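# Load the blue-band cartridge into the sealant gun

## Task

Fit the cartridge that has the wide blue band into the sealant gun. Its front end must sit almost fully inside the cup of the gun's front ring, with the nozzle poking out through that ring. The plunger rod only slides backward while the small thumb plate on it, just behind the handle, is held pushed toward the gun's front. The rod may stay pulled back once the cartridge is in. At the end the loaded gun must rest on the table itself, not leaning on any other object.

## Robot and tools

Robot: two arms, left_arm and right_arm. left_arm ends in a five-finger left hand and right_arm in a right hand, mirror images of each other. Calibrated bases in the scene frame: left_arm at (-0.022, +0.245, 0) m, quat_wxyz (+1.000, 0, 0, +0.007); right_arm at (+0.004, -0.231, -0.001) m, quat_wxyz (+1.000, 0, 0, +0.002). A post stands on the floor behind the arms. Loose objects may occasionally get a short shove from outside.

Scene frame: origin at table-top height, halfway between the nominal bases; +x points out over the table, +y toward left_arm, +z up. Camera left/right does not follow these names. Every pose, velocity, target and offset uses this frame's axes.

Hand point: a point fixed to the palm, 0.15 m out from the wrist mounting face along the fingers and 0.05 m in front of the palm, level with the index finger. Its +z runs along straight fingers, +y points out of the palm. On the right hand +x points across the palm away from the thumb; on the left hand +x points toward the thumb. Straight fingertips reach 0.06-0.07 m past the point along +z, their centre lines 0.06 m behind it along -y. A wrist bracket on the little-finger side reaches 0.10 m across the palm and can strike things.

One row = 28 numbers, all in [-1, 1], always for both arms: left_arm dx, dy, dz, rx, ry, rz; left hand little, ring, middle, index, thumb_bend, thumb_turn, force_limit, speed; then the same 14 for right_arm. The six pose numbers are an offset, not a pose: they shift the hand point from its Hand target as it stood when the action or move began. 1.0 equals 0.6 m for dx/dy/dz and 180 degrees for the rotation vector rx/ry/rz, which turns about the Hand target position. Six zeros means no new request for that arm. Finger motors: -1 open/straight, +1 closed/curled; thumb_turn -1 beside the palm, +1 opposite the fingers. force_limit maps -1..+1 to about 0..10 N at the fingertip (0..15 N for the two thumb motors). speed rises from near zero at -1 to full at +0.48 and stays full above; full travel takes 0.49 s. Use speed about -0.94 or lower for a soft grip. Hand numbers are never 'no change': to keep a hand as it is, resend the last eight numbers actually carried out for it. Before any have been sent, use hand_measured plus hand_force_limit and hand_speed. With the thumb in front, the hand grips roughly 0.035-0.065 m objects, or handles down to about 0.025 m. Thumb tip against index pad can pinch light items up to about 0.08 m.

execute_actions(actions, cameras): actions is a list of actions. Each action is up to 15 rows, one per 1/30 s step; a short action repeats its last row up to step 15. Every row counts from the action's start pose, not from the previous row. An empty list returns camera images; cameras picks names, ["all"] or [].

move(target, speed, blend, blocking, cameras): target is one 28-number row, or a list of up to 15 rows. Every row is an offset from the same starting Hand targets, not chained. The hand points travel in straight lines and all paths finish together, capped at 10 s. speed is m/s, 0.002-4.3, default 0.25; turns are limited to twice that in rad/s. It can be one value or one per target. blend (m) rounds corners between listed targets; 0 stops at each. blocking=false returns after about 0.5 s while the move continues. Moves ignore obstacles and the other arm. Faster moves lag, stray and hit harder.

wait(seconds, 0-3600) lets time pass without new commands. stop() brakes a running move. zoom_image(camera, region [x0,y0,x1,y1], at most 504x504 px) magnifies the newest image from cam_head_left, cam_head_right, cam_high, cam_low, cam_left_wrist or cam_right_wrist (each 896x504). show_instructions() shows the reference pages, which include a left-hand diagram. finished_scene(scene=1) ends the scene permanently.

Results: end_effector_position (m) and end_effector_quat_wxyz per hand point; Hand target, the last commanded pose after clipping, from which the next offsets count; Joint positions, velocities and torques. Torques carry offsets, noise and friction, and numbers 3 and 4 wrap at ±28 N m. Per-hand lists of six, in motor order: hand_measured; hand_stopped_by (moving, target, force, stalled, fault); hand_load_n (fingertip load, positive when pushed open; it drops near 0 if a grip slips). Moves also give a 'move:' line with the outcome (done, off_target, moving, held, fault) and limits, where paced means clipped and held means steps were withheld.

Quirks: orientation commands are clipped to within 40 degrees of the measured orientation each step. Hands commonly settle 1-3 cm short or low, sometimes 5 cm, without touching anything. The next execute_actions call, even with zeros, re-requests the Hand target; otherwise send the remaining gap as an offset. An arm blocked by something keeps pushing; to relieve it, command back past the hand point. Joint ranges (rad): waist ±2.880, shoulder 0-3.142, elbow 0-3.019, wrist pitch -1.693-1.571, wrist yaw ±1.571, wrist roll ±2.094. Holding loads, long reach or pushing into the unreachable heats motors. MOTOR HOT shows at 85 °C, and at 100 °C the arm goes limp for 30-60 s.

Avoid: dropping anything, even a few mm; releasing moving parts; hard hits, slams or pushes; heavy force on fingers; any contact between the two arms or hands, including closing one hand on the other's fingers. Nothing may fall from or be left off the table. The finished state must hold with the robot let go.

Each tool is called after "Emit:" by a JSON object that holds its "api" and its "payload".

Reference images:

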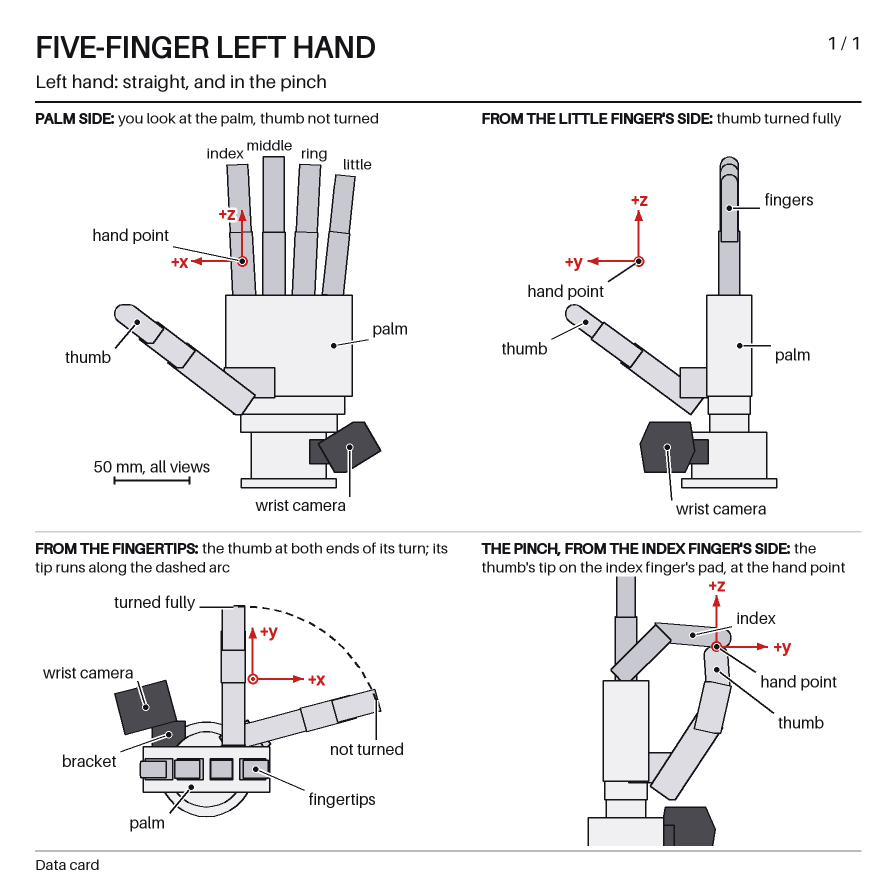

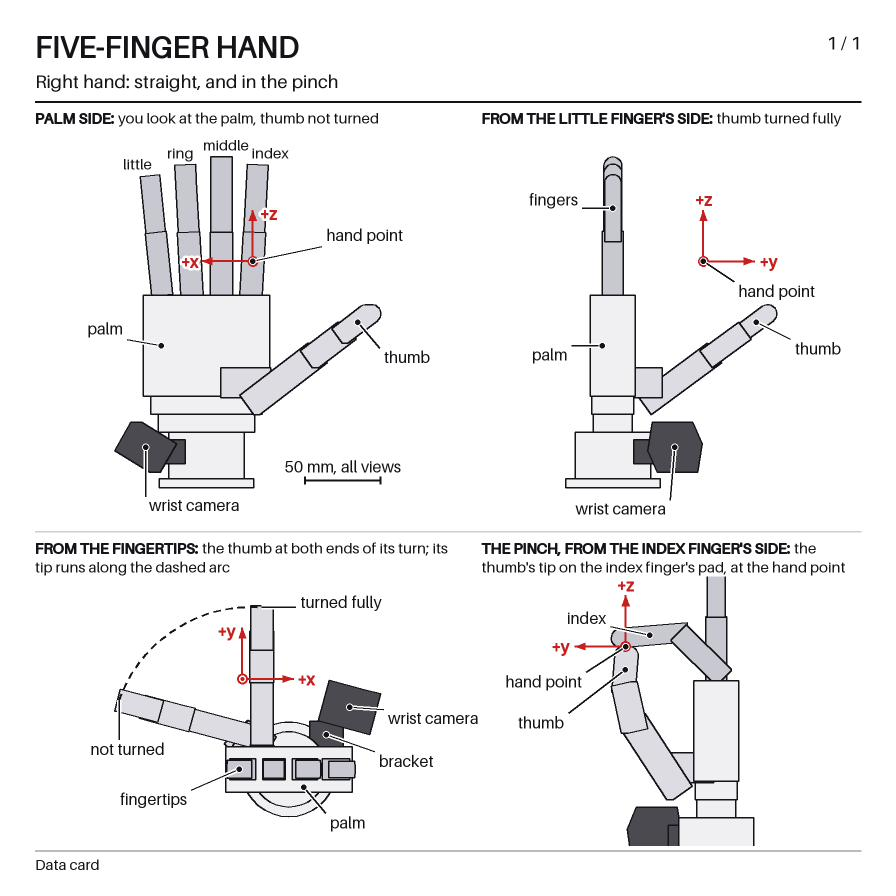

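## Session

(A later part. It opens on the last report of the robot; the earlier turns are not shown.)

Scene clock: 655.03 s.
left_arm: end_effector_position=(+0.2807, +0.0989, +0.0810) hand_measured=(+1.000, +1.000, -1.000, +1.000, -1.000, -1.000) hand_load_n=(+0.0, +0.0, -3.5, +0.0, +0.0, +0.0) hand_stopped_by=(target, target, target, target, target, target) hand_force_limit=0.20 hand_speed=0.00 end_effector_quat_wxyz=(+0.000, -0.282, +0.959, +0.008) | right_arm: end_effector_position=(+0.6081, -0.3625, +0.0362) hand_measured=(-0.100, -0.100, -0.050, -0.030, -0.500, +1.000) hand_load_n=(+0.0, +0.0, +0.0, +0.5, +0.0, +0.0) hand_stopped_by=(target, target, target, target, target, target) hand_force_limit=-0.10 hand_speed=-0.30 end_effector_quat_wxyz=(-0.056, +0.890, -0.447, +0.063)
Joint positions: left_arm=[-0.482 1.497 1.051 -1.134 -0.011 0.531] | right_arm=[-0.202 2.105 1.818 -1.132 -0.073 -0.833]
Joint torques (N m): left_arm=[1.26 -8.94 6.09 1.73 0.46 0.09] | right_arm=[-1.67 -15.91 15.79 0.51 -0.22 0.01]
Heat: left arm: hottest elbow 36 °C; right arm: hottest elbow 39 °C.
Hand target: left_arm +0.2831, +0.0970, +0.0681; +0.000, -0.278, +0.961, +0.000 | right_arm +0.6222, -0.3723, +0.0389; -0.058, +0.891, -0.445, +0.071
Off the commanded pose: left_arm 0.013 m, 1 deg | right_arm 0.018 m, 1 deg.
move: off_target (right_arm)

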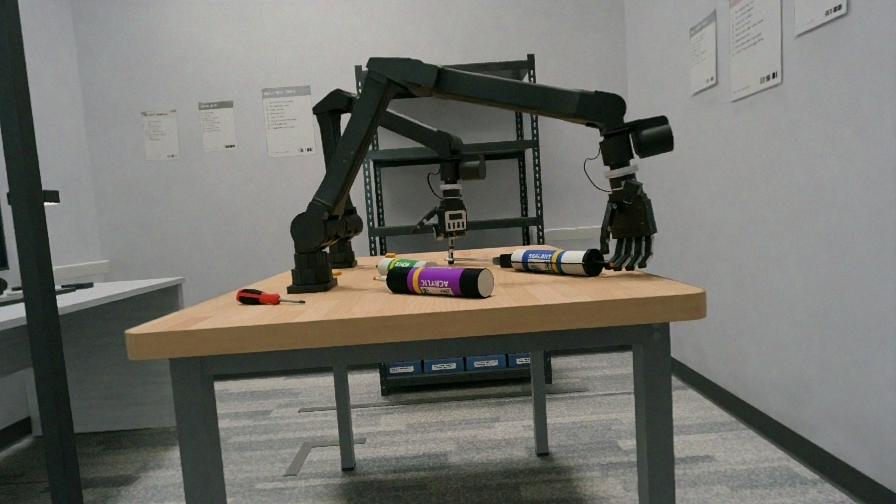

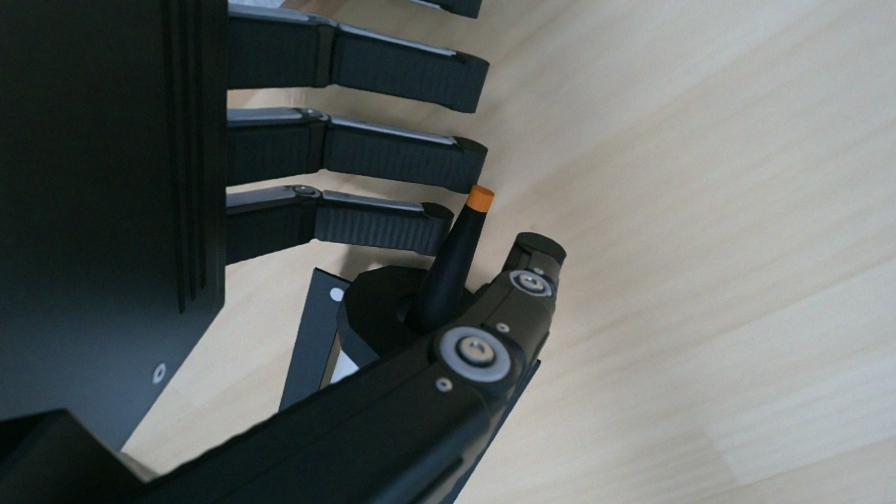

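Emit:
{"api": "move", "payload": {"target": [0,0,0,0,0,0, 1,1,-1,1,-1,-1,0.2,0, -0.035,-0.003,-0.0415,0,0,0, -0.2,-0.15,-0.1,-0.08,-0.5,1,-0.1,-0.3], "speed": 0.04, "cameras": ["cam_low","cam_right_wrist"]}}

Emit:
{"api": "zoom_image", "payload": {"camera": "cam_right_wrist", "region": [220, 130, 520, 420]}}

Emit:
{"api": "zoom_image", "payload": {"camera": "cam_low", "region": [560, 205, 650, 295]}}

Scene clock: 656.50 s.
left_arm: end_effector_position=(+0.2807, +0.0989, +0.0810) hand_measured=(+1.000, +1.000, -1.000, +1.000, -1.000, -1.000) hand_load_n=(+0.0, +0.0, -3.5, +0.0, +0.0, +0.0) hand_stopped_by=(target, target, target, target, target, target) hand_force_limit=0.20 hand_speed=0.00 end_effector_quat_wxyz=(+0.000, -0.282, +0.959, +0.008) | right_arm: end_effector_position=(+0.6080, -0.3678, +0.0243) hand_measured=(-0.200, -0.150, -0.100, -0.080, -0.500, +1.000) hand_load_n=(+0.0, +0.0, -2.0, -0.5, +0.0, +0.0) hand_stopped_by=(target, target, target, target, target, target) hand_force_limit=-0.10 hand_speed=-0.30 end_effector_quat_wxyz=(-0.059, +0.890, -0.446, +0.077)
Joint positions: left_arm=[-0.482 1.497 1.051 -1.134 -0.011 0.531] | right_arm=[-0.21 2.096 1.772 -1.066 -0.075 -0.841]
Joint torques (N m): left_arm=[1.14 -8.47 5.81 1.73 0.47 0.11] | right_arm=[-1.79 -17.38 8.96 1.54 -0.23 -0.01]
Heat: left arm: hottest elbow 36 °C; right arm: hottest elbow 39 °C.
Hand target: left_arm +0.2831, +0.0970, +0.0681; +0.000, -0.278, +0.961, +0.000 | right_arm +0.6012, -0.3741, +0.0142; -0.058, +0.891, -0.445, +0.071
Off the commanded pose: left_arm 0.013 m, 1 deg | right_arm 0.014 m, 1 deg.
move: off_target (right_arm)

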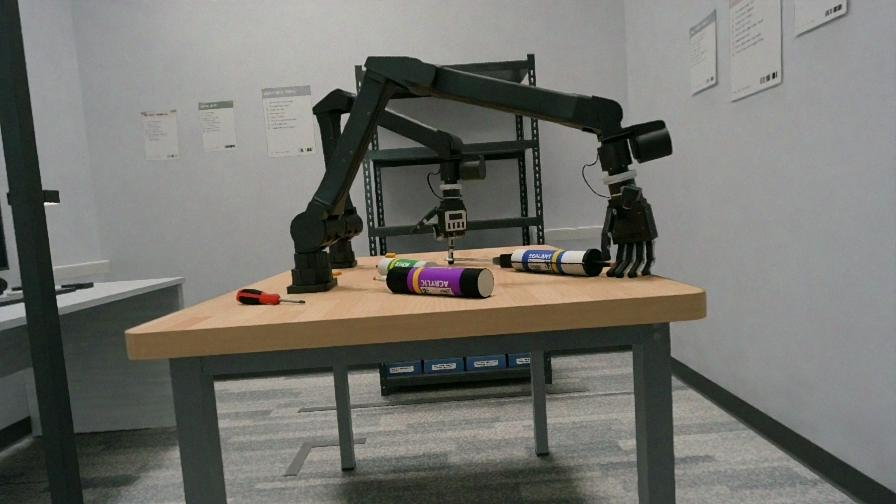

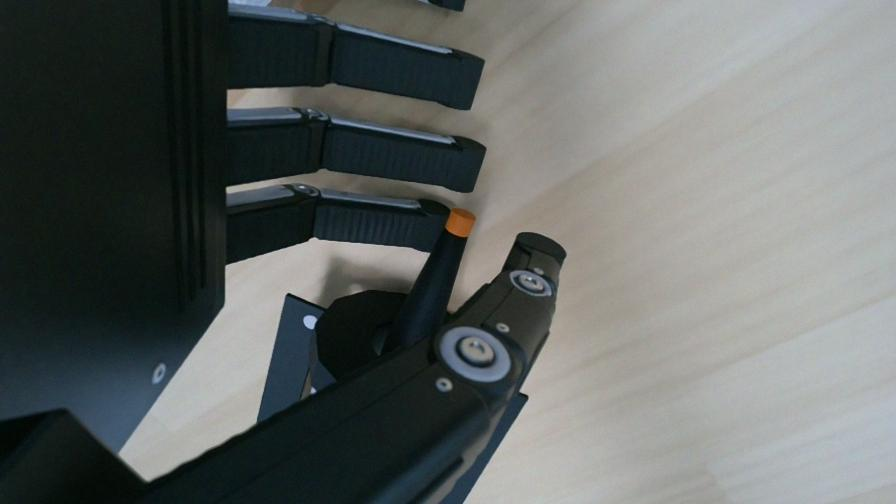

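Scaled by 1.680 from the camera's image (finer frame: 1280x720).

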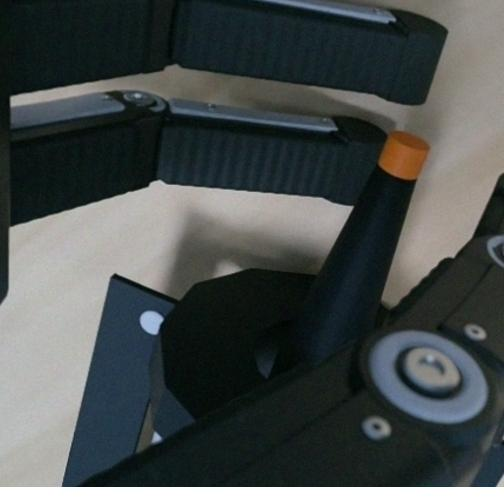

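Scaled by 5.600 from the camera's image (finer frame: 1280x720).

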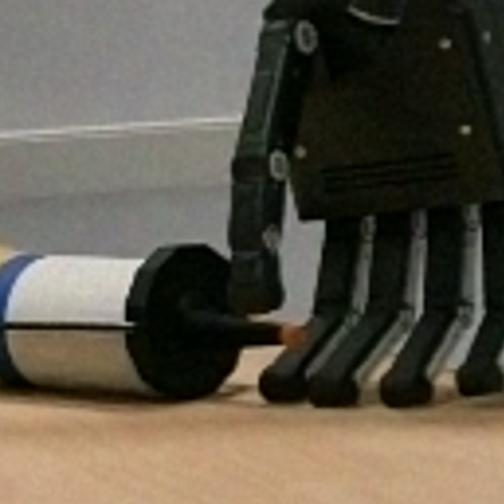

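Emit:
{"api": "move", "payload": {"target": [0,0,0,0,0,0, 1,1,-1,1,-1,-1,0.2,0, -0.022,0.034,0.005,0,0,0, -0.2,-0.15,-0.1,-0.08,-1,1,-0.1,-0.3], "speed": 0.04, "cameras": ["cam_low","cam_right_wrist"]}}

Emit:
{"api": "zoom_image", "payload": {"camera": "cam_right_wrist", "region": [220, 130, 520, 420]}}

Emit:
{"api": "zoom_image", "payload": {"camera": "cam_low", "region": [560, 205, 650, 295]}}

Scene clock: 658.83 s.
left_arm: end_effector_position=(+0.2807, +0.0989, +0.0810) hand_measured=(+1.000, +1.000, -1.000, +1.000, -1.000, -1.000) hand_load_n=(+0.0, +0.5, -3.5, +0.0, +0.0, +0.0) hand_stopped_by=(target, target, target, target, target, target) hand_force_limit=0.20 hand_speed=0.00 end_effector_quat_wxyz=(+0.000, -0.282, +0.959, +0.008) | right_arm: end_effector_position=(+0.5945, -0.3624, +0.0243) hand_measured=(-0.200, -0.150, -0.100, -0.080, -1.000, +1.000) hand_load_n=(+0.0, +0.0, -1.0, +0.0, +0.0, +0.0) hand_stopped_by=(target, target, target, target, target, target) hand_force_limit=-0.10 hand_speed=-0.30 end_effector_quat_wxyz=(-0.060, +0.891, -0.444, +0.080)
Joint positions: left_arm=[-0.482 1.497 1.051 -1.134 -0.011 0.531] | right_arm=[-0.206 2.055 1.702 -1.033 -0.074 -0.841]
Joint torques (N m): left_arm=[0.5 -9.05 6.01 1.55 0.45 0.11] | right_arm=[0.09 -16.97 8.79 1.25 -0.09 0.25]
Heat: left arm: hottest elbow 36 °C; right arm: hottest elbow 39 °C.
Hand target: left_arm +0.2831, +0.0970, +0.0681; +0.000, -0.278, +0.961, +0.000 | right_arm +0.5879, -0.3539, +0.0171; -0.058, +0.891, -0.446, +0.071
Off the commanded pose: left_arm 0.013 m, 1 deg | right_arm 0.013 m, 1 deg.
move: off_target (right_arm)

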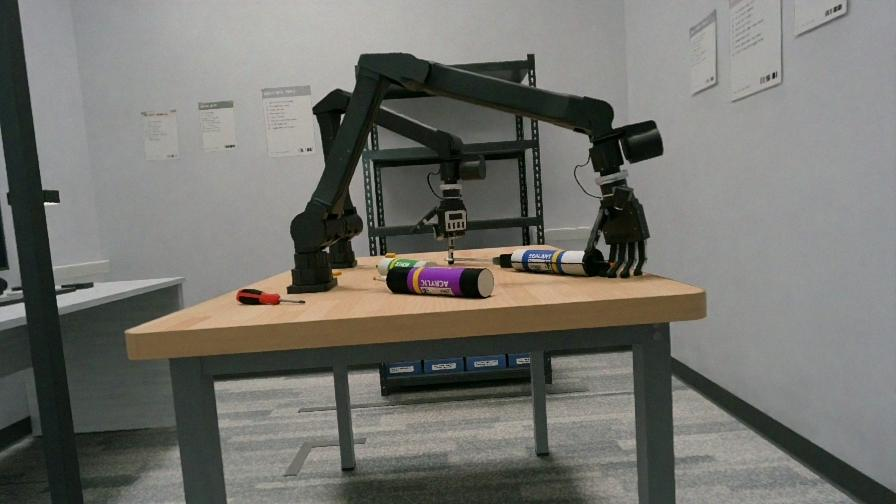

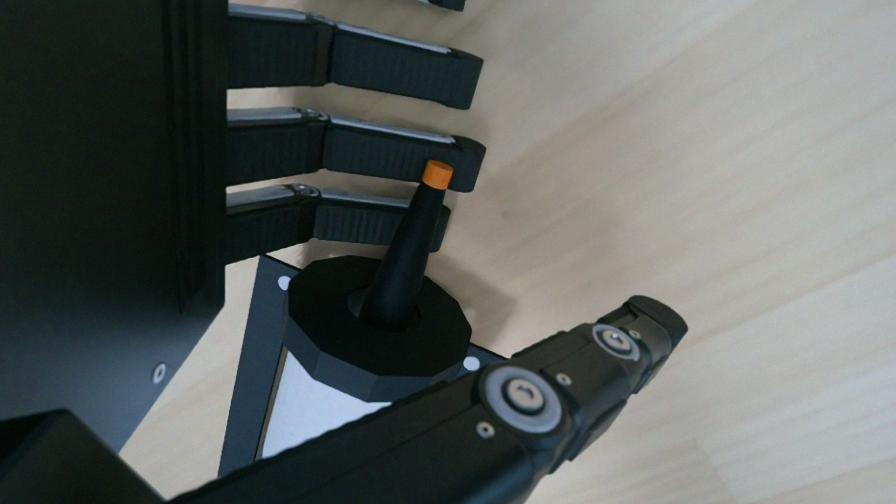

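Scaled by 1.680 from the camera's image (finer frame: 1280x720).

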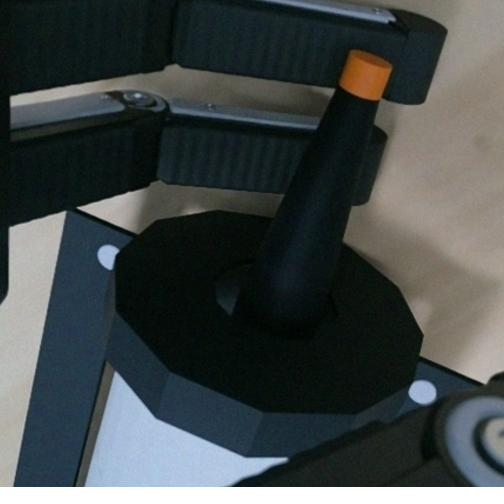

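Scaled by 5.600 from the camera's image (finer frame: 1280x720).

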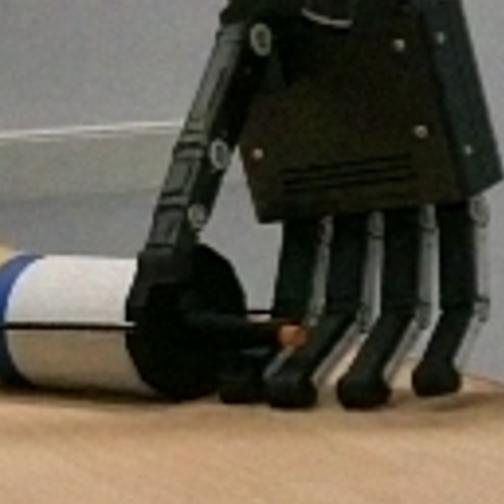

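Emit:
{"api": "move", "payload": {"target": [0,0,0,0,0,0, 1,1,-1,1,-1,-1,0.2,0, 0,0,0,0,0,0, -0.1,-0.06,0.03,0.06,-0.3,1,-0.1,-0.4], "speed": 0.04, "cameras": ["cam_low","cam_right_wrist"]}}

Emit:
{"api": "zoom_image", "payload": {"camera": "cam_right_wrist", "region": [220, 130, 520, 420]}}

Emit:
{"api": "zoom_image", "payload": {"camera": "cam_low", "region": [560, 205, 650, 295]}}

Scene clock: 660.23 s.
left_arm: end_effector_position=(+0.2807, +0.0989, +0.0810) hand_measured=(+1.000, +1.000, -1.000, +1.000, -1.000, -1.000) hand_load_n=(+0.0, +0.0, -3.5, +0.0, +0.0, +0.0) hand_stopped_by=(target, target, target, target, target, target) hand_force_limit=0.20 hand_speed=0.00 end_effector_quat_wxyz=(+0.000, -0.282, +0.959, +0.008) | right_arm: end_effector_position=(+0.5898, -0.3610, +0.0201) hand_measured=(-0.100, -0.060, +0.030, +0.060, -0.300, +1.000) hand_load_n=(+0.0, +0.0, +0.0, +0.0, +0.0, +0.0) hand_stopped_by=(target, target, target, target, target, target) hand_force_limit=-0.10 hand_speed=-0.40 end_effector_quat_wxyz=(-0.058, +0.891, -0.444, +0.074)
Joint positions: left_arm=[-0.482 1.497 1.051 -1.134 -0.011 0.531] | right_arm=[-0.205 2.055 1.69 -1.032 -0.073 -0.84]
Joint torques (N m): left_arm=[0.79 -9.47 6.01 1.55 0.4 0.11] | right_arm=[0.03 -17.03 9.8 1.22 -0.1 0.24]
Heat: left arm: hottest elbow 36 °C; right arm: hottest elbow 39 °C.
Hand target: left_arm +0.2831, +0.0970, +0.0681; +0.000, -0.278, +0.961, +0.000 | right_arm +0.5880, -0.3539, +0.0171; -0.058, +0.891, -0.445, +0.071
Off the commanded pose: left_arm 0.013 m, 1 deg | right_arm 0.008 m, 0 deg.
move: done

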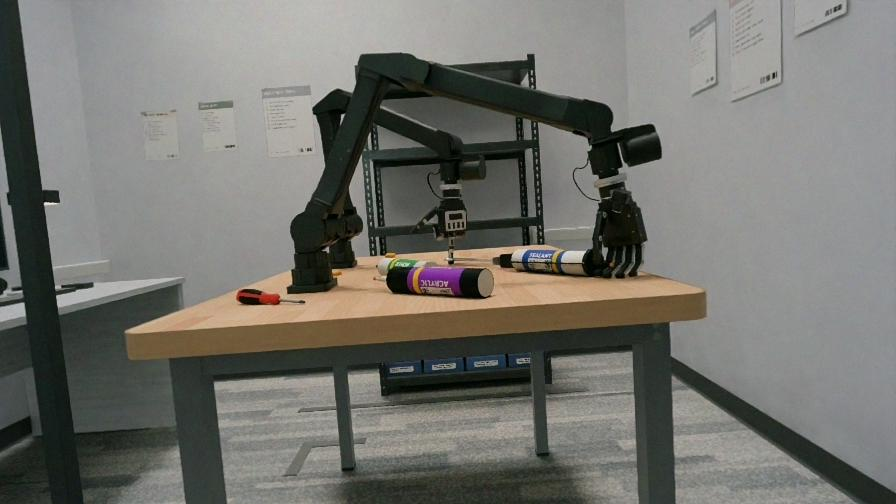

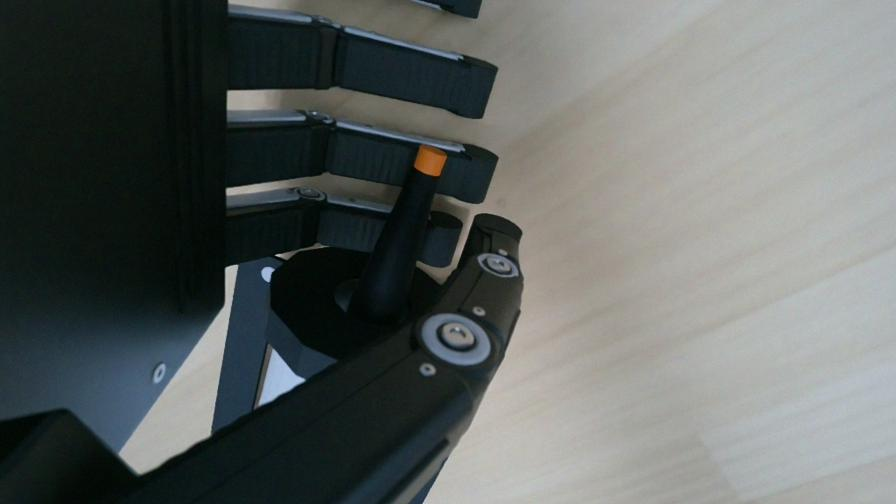

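Scaled by 1.680 from the camera's image (finer frame: 1280x720).

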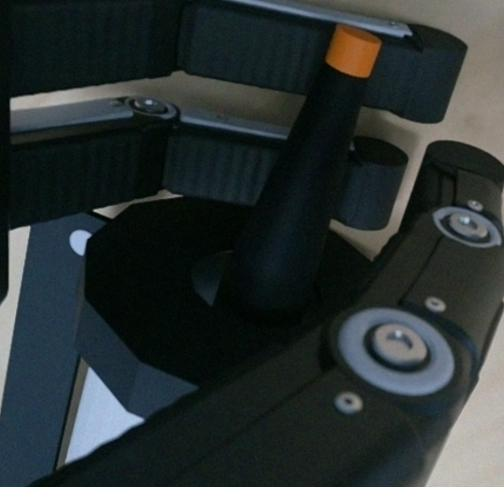

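Scaled by 5.600 from the camera's image (finer frame: 1280x720).

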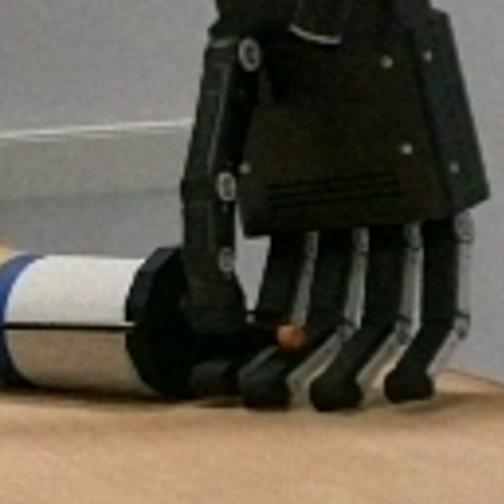

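Emit:
{"api": "execute_actions", "payload": {"actions": [], "cameras": ["cam_right_wrist","cam_low","cam_high"]}}

Scene clock: 660.77 s.
left_arm: end_effector_position=(+0.2807, +0.0989, +0.0810) hand_measured=(+1.000, +1.000, -1.000, +1.000, -1.000, -1.000) hand_load_n=(+0.5, +0.5, -3.5, +0.0, +0.0, +0.0) hand_stopped_by=(target, target, target, target, target, target) hand_force_limit=0.20 hand_speed=0.00 end_effector_quat_wxyz=(+0.000, -0.282, +0.959, +0.008) | right_arm: end_effector_position=(+0.5898, -0.3610, +0.0201) hand_measured=(-0.100, -0.060, +0.030, +0.060, -0.300, +1.000) hand_load_n=(+0.0, +0.0, +0.0, +0.5, +0.0, +0.0) hand_stopped_by=(target, target, target, target, target, target) hand_force_limit=-0.10 hand_speed=-0.40 end_effector_quat_wxyz=(-0.058, +0.891, -0.444, +0.074)
Joint positions: left_arm=[-0.482 1.497 1.051 -1.134 -0.011 0.531] | right_arm=[-0.205 2.055 1.69 -1.032 -0.073 -0.84]
Joint velocities: within noise
Joint torques (N m): left_arm=[0.73 -8.94 6.08 1.87 0.42 0.12] | right_arm=[0.09 -17.03 9.8 1.24 -0.1 0.24]
Motor temperatures (°C): left_arm=[34 33 36 28 28 25] | right_arm=[30 35 39 26 26 26]
Heat: left arm: hottest elbow 36 °C; right arm: hottest elbow 39 °C.
Hand target: left_arm +0.2831, +0.0970, +0.0681; +0.000, -0.278, +0.961, +0.000 | right_arm +0.5880, -0.3539, +0.0171; -0.058, +0.891, -0.445, +0.071
Off the commanded pose: left_arm 0.013 m, 1 deg | right_arm 0.008 m, 0 deg.
Images, in order (width x height): cam_high 896x504, cam_low 896x504, cam_right_wrist 896x504.

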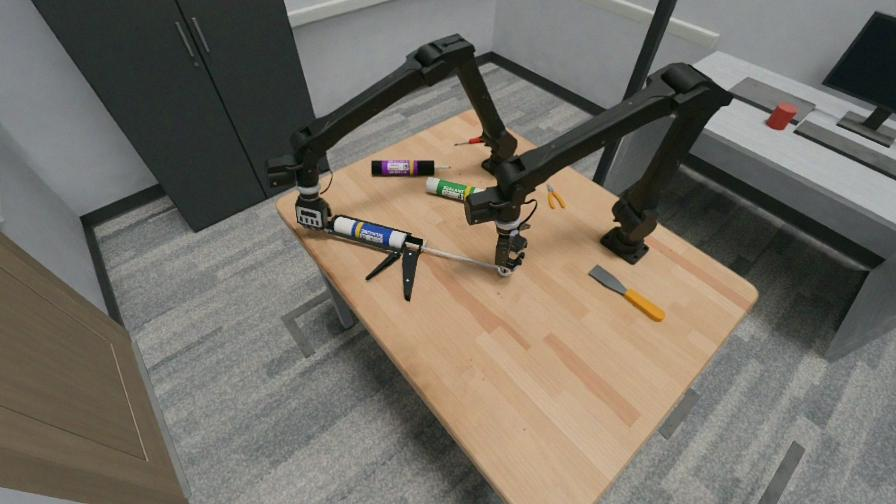

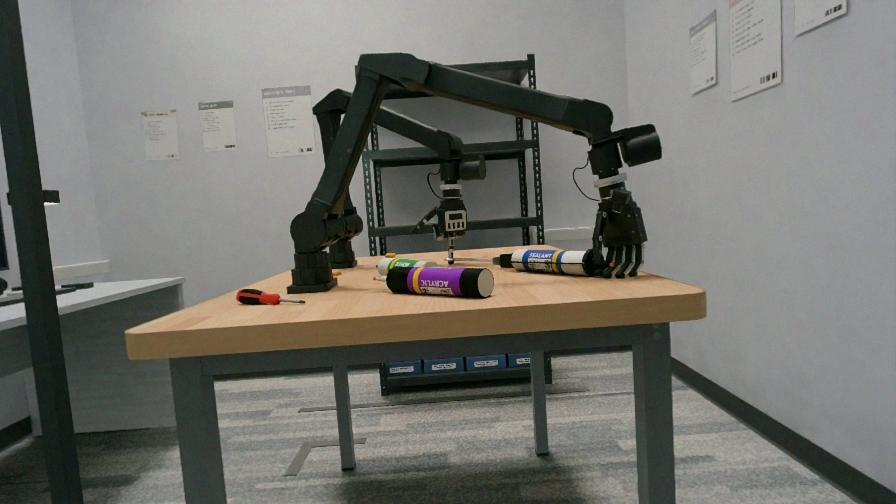

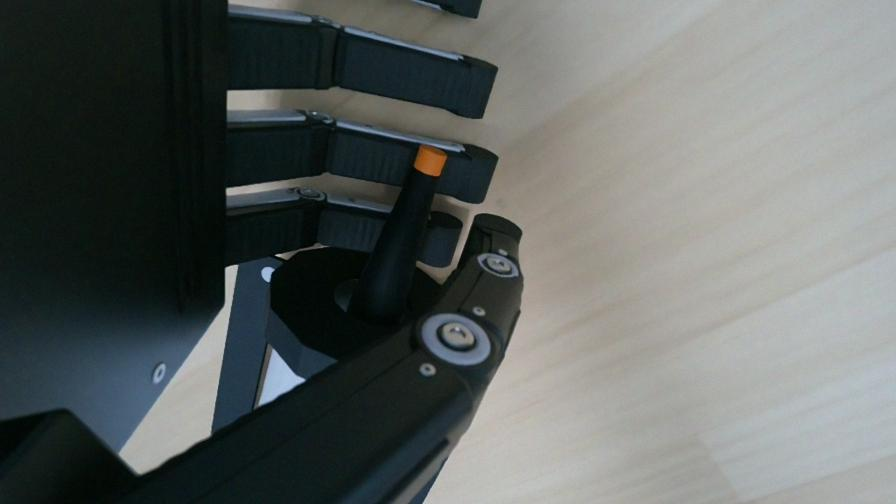

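Emit:
{"api": "execute_actions", "payload": {"actions": [[[0,0,0,0,0,0,1,1,-1,1,-1,-1,0.2,0,0,0,0,0,0,0,-0.1,-0.06,0.03,0.06,-0.08,1,0.1,-0.6]],[[0,0,0,0,0,0,1,1,-1,1,-1,-1,0.2,0,0,0,0,0,0,0,-0.1,-0.06,0.03,0.06,-0.08,1,0.1,-0.6]]], "cameras": ["cam_right_wrist","cam_low"]}}

Emit:
{"api": "zoom_image", "payload": {"camera": "cam_right_wrist", "region": [220, 130, 520, 420]}}

Emit:
{"api": "zoom_image", "payload": {"camera": "cam_low", "region": [560, 205, 650, 295]}}

Scene clock: 662.20 s.
left_arm: end_effector_position=(+0.2807, +0.0989, +0.0810) hand_measured=(+1.000, +1.000, -1.000, +1.000, -1.000, -1.000) hand_load_n=(+0.0, +0.0, -4.0, +0.0, +0.0, +0.0) hand_stopped_by=(target, target, target, target, target, target) hand_force_limit=0.20 hand_speed=0.00 end_effector_quat_wxyz=(+0.000, -0.282, +0.959, +0.008) | right_arm: end_effector_position=(+0.5898, -0.3610, +0.0201) hand_measured=(-0.100, -0.060, +0.030, +0.060, -0.080, +1.000) hand_load_n=(+0.0, +0.0, +0.0, +0.5, +0.0, +0.0) hand_stopped_by=(target, target, target, target, target, target) hand_force_limit=0.10 hand_speed=-0.60 end_effector_quat_wxyz=(-0.058, +0.891, -0.444, +0.074)
Joint positions: left_arm=[-0.482 1.497 1.051 -1.134 -0.011 0.531] | right_arm=[-0.205 2.055 1.69 -1.032 -0.073 -0.84]
Joint torques (N m): left_arm=[1.26 -8.94 5.83 1.59 0.46 0.14] | right_arm=[0.03 -17.03 9.8 1.24 -0.11 0.24]
Heat: left arm: hottest elbow 36 °C; right arm: hottest elbow 39 °C.
Hand target: left_arm +0.2831, +0.0970, +0.0681; +0.000, -0.278, +0.961, +0.000 | right_arm +0.5880, -0.3539, +0.0171; -0.058, +0.891, -0.445, +0.071
Off the commanded pose: left_arm 0.013 m, 1 deg | right_arm 0.008 m, 0 deg.
Step readings (end_effector_position of left_arm | right_arm):
0: (+0.2807, +0.0989, +0.0810) | (+0.5898, -0.3610, +0.0201)
1: (+0.2807, +0.0989, +0.0810) | (+0.5898, -0.3610, +0.0201)
2: (+0.2807, +0.0989, +0.0810) | (+0.5898, -0.3610, +0.0201)
4: (+0.2807, +0.0989, +0.0810) | (+0.5898, -0.3610, +0.0201)
8: (+0.2807, +0.0989, +0.0810) | (+0.5898, -0.3610, +0.0201)
15: (+0.2807, +0.0989, +0.0810) | (+0.5898, -0.3610, +0.0201)
16: (+0.2807, +0.0989, +0.0810) | (+0.5898, -0.3610, +0.0201)
17: (+0.2807, +0.0989, +0.0810) | (+0.5898, -0.3610, +0.0201)
19: (+0.2807, +0.0989, +0.0810) | (+0.5898, -0.3610, +0.0201)
23: (+0.2807, +0.0989, +0.0810) | (+0.5898, -0.3610, +0.0201)
30: (+0.2807, +0.0989, +0.0810) | (+0.5898, -0.3610, +0.0201)
Images, in order (width x height): cam_low 896x504, cam_right_wrist 896x504.

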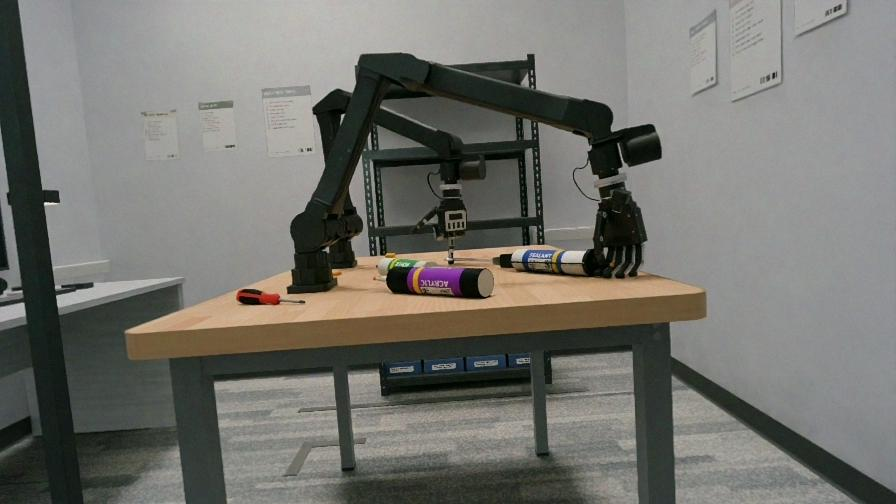

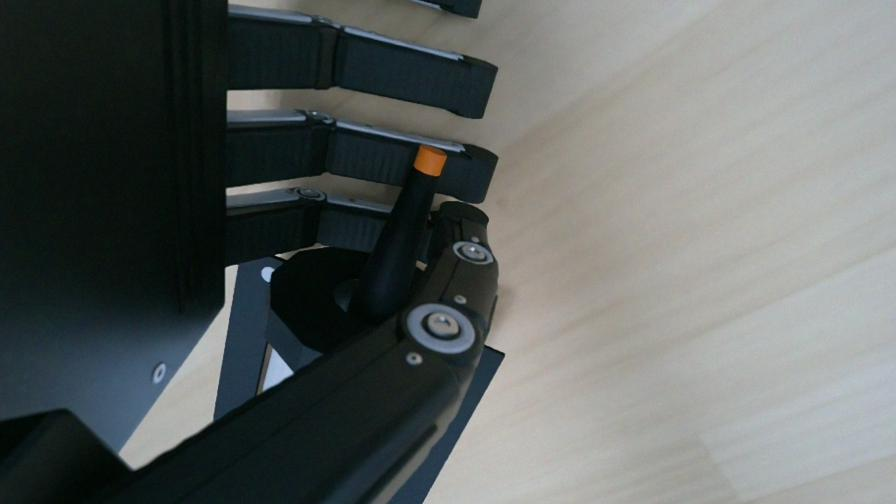

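Scaled by 1.680 from the camera's image (finer frame: 1280x720).

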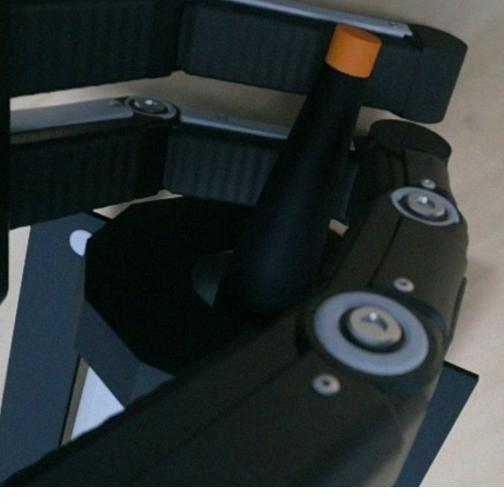

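Scaled by 5.600 from the camera's image (finer frame: 1280x720).

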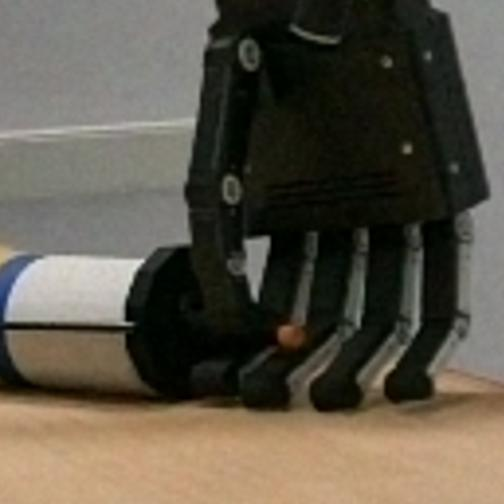

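Emit:
{"api": "execute_actions", "payload": {"actions": [[[0,0,0,0,0,0,1,1,-1,1,-1,-1,0.2,0,0,0,0,0,0,0,-0.1,-0.06,0.03,0.06,0.03,1,0.1,-0.7]],[[0,0,0,0,0,0,1,1,-1,1,-1,-1,0.2,0,0,0,0,0,0,0,-0.1,-0.06,0.03,0.06,0.03,1,0.1,-0.7]]], "cameras": ["cam_right_wrist","cam_low"]}}

Emit:
{"api": "zoom_image", "payload": {"camera": "cam_right_wrist", "region": [220, 130, 520, 420]}}

Emit:
{"api": "zoom_image", "payload": {"camera": "cam_low", "region": [560, 205, 650, 295]}}

Scene clock: 663.60 s.
left_arm: end_effector_position=(+0.2807, +0.0989, +0.0810) hand_measured=(+1.000, +1.000, -1.000, +1.000, -1.000, -1.000) hand_load_n=(+0.0, +0.0, -3.5, -0.5, +0.0, +0.0) hand_stopped_by=(target, target, target, target, target, target) hand_force_limit=0.20 hand_speed=0.00 end_effector_quat_wxyz=(+0.000, -0.282, +0.959, +0.008) | right_arm: end_effector_position=(+0.5898, -0.3607, +0.0201) hand_measured=(-0.100, -0.060, +0.030, +0.060, +0.030, +1.000) hand_load_n=(+0.0, +0.0, +0.0, +0.5, +0.5, +0.0) hand_stopped_by=(target, target, target, target, target, target) hand_force_limit=0.10 hand_speed=-0.70 end_effector_quat_wxyz=(-0.058, +0.891, -0.444, +0.074)
Joint positions: left_arm=[-0.482 1.497 1.051 -1.134 -0.011 0.531] | right_arm=[-0.204 2.055 1.69 -1.032 -0.073 -0.84]
Joint torques (N m): left_arm=[0.85 -8.47 5.86 1.74 0.44 0.11] | right_arm=[0.03 -17.03 9.8 1.22 -0.11 0.25]
Heat: left arm: hottest elbow 36 °C; right arm: hottest elbow 39 °C.
Hand target: left_arm +0.2831, +0.0970, +0.0681; +0.000, -0.278, +0.961, +0.000 | right_arm +0.5880, -0.3537, +0.0171; -0.058, +0.891, -0.445, +0.071
Off the commanded pose: left_arm 0.013 m, 1 deg | right_arm 0.008 m, 0 deg.
Step readings (end_effector_position of left_arm | right_arm):
0: (+0.2807, +0.0989, +0.0810) | (+0.5898, -0.3610, +0.0201)
1: (+0.2807, +0.0989, +0.0810) | (+0.5898, -0.3610, +0.0201)
2: (+0.2807, +0.0989, +0.0810) | (+0.5898, -0.3610, +0.0201)
4: (+0.2807, +0.0989, +0.0810) | (+0.5898, -0.3610, +0.0201)
8: (+0.2807, +0.0989, +0.0810) | (+0.5898, -0.3610, +0.0201)
15: (+0.2807, +0.0989, +0.0810) | (+0.5898, -0.3607, +0.0201)
16: (+0.2807, +0.0989, +0.0810) | (+0.5898, -0.3607, +0.0201)
17: (+0.2807, +0.0989, +0.0810) | (+0.5898, -0.3607, +0.0201)
19: (+0.2807, +0.0989, +0.0810) | (+0.5898, -0.3607, +0.0201)
23: (+0.2807, +0.0989, +0.0810) | (+0.5898, -0.3607, +0.0201)
30: (+0.2807, +0.0989, +0.0810) | (+0.5898, -0.3607, +0.0201)
Images, in order (width x height): cam_low 896x504, cam_right_wrist 896x504.

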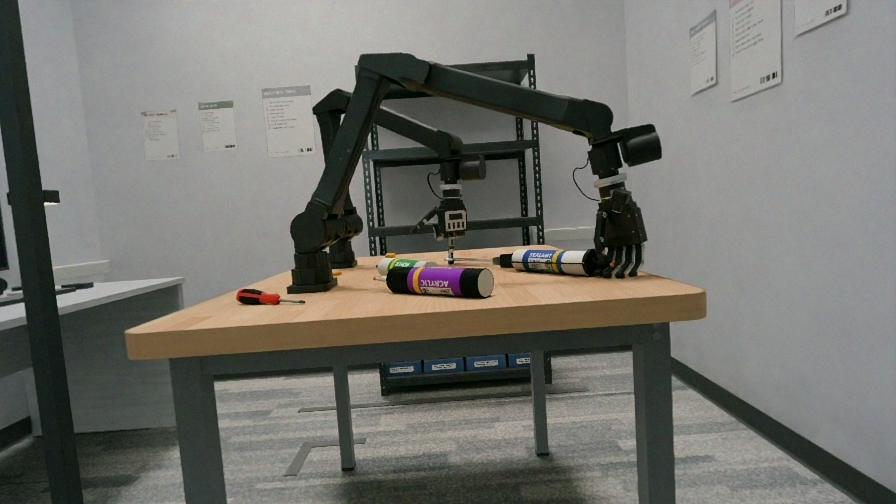

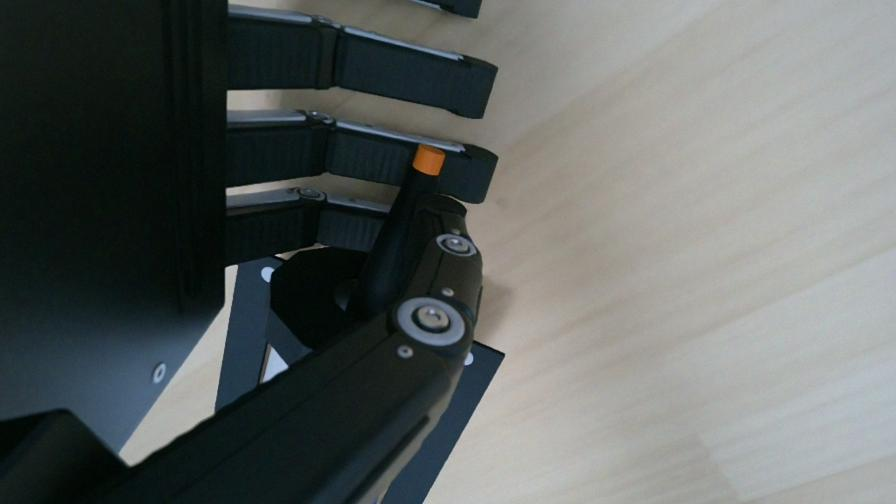

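Scaled by 1.680 from the camera's image (finer frame: 1280x720).

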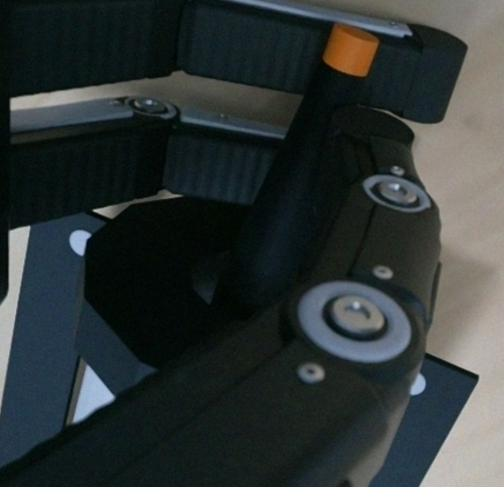

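Scaled by 5.600 from the camera's image (finer frame: 1280x720).

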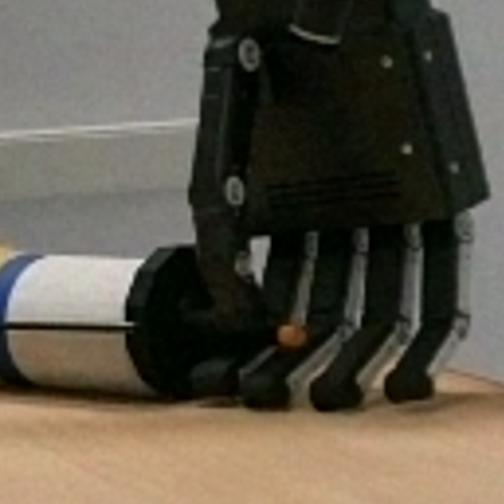

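Emit:
{"api": "execute_actions", "payload": {"actions": [[[0,0,0,0,0,0,1,1,-1,1,-1,-1,0.2,0,0,0,0,0,0,0,-0.1,-0.06,0.03,0.06,0.1,1,-0.2,-0.85]],[[0,0,0,0,0,0,1,1,-1,1,-1,-1,0.2,0,0,0,0,0,0,0,-0.1,-0.06,0.03,0.06,0.1,1,-0.2,-0.85]]], "cameras": ["cam_right_wrist","cam_low"]}}

Emit:
{"api": "zoom_image", "payload": {"camera": "cam_right_wrist", "region": [220, 130, 520, 420]}}

Emit:
{"api": "zoom_image", "payload": {"camera": "cam_low", "region": [560, 205, 650, 295]}}

Scene clock: 665.00 s.
left_arm: end_effector_position=(+0.2807, +0.0989, +0.0810) hand_measured=(+1.000, +1.000, -1.000, +1.000, -1.000, -1.000) hand_load_n=(+0.0, +0.0, -3.5, +0.0, -0.5, +0.0) hand_stopped_by=(target, target, target, target, target, target) hand_force_limit=0.20 hand_speed=0.00 end_effector_quat_wxyz=(+0.000, -0.282, +0.959, +0.008) | right_arm: end_effector_position=(+0.5898, -0.3608, +0.0201) hand_measured=(-0.100, -0.060, +0.030, +0.060, +0.098, +1.000) hand_load_n=(+0.0, +0.0, +0.0, +2.5, +3.0, +0.0) hand_stopped_by=(target, target, target, target, target, target) hand_force_limit=-0.20 hand_speed=-0.85 end_effector_quat_wxyz=(-0.058, +0.891, -0.444, +0.074)
Joint positions: left_arm=[-0.482 1.497 1.051 -1.134 -0.011 0.531] | right_arm=[-0.204 2.055 1.69 -1.032 -0.073 -0.84]
Joint torques (N m): left_arm=[1.61 -9.23 5.82 1.51 0.43 0.12] | right_arm=[0.03 -17.03 9.8 1.24 -0.13 0.23]
Heat: left arm: hottest elbow 36 °C; right arm: hottest elbow 39 °C.
Hand target: left_arm +0.2831, +0.0970, +0.0681; +0.000, -0.278, +0.961, +0.000 | right_arm +0.5880, -0.3537, +0.0171; -0.058, +0.891, -0.445, +0.071
Off the commanded pose: left_arm 0.013 m, 1 deg | right_arm 0.008 m, 0 deg.
Step readings (end_effector_position of left_arm | right_arm):
0: (+0.2807, +0.0989, +0.0810) | (+0.5898, -0.3607, +0.0201)
1: (+0.2807, +0.0989, +0.0810) | (+0.5898, -0.3607, +0.0201)
2: (+0.2807, +0.0989, +0.0810) | (+0.5898, -0.3607, +0.0201)
4: (+0.2807, +0.0989, +0.0810) | (+0.5898, -0.3607, +0.0201)
8: (+0.2807, +0.0989, +0.0810) | (+0.5898, -0.3607, +0.0201)
15: (+0.2807, +0.0989, +0.0810) | (+0.5898, -0.3608, +0.0201)
16: (+0.2807, +0.0989, +0.0810) | (+0.5898, -0.3608, +0.0201)
17: (+0.2807, +0.0989, +0.0810) | (+0.5898, -0.3608, +0.0201)
19: (+0.2807, +0.0989, +0.0810) | (+0.5898, -0.3608, +0.0201)
23: (+0.2807, +0.0989, +0.0810) | (+0.5898, -0.3608, +0.0201)
30: (+0.2807, +0.0989, +0.0810) | (+0.5898, -0.3608, +0.0201)
Images, in order (width x height): cam_low 896x504, cam_right_wrist 896x504.

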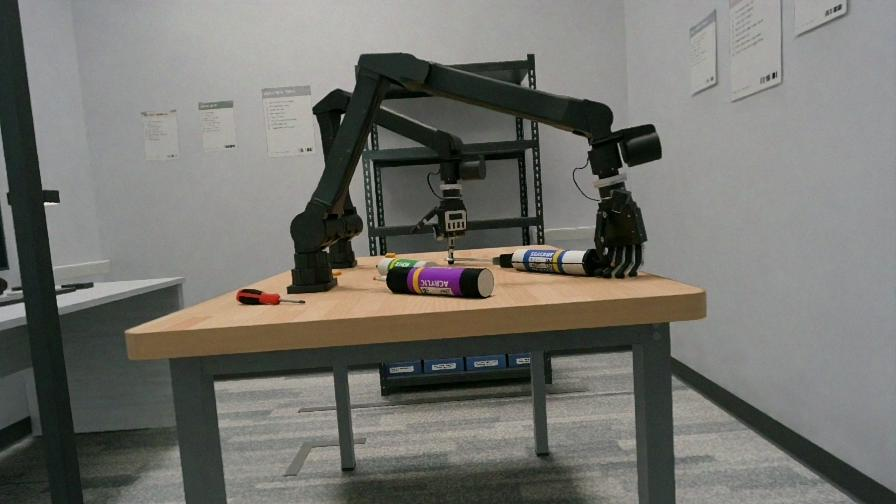

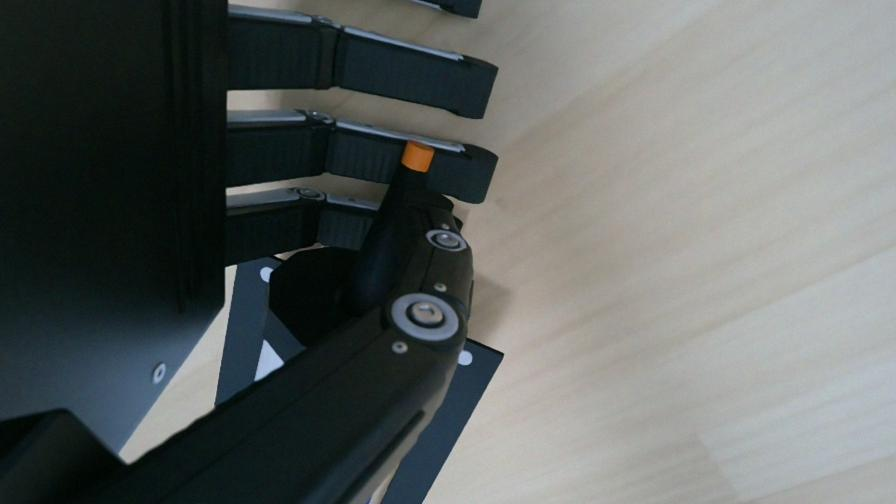

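Scaled by 1.680 from the camera's image (finer frame: 1280x720).

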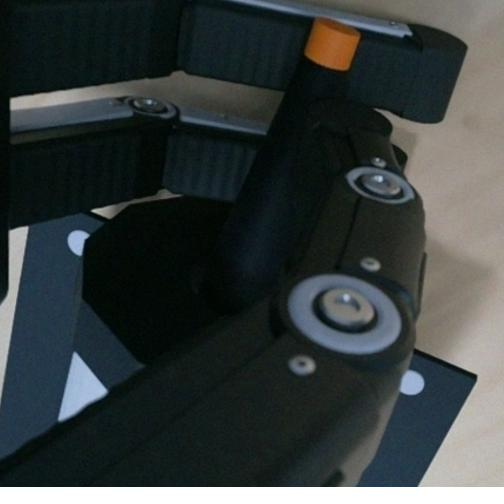

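Scaled by 5.600 from the camera's image (finer frame: 1280x720).

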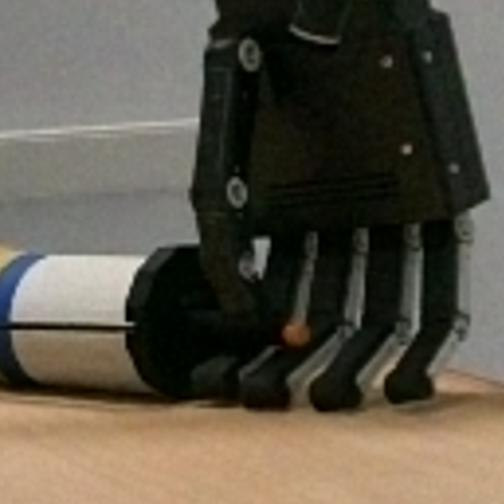

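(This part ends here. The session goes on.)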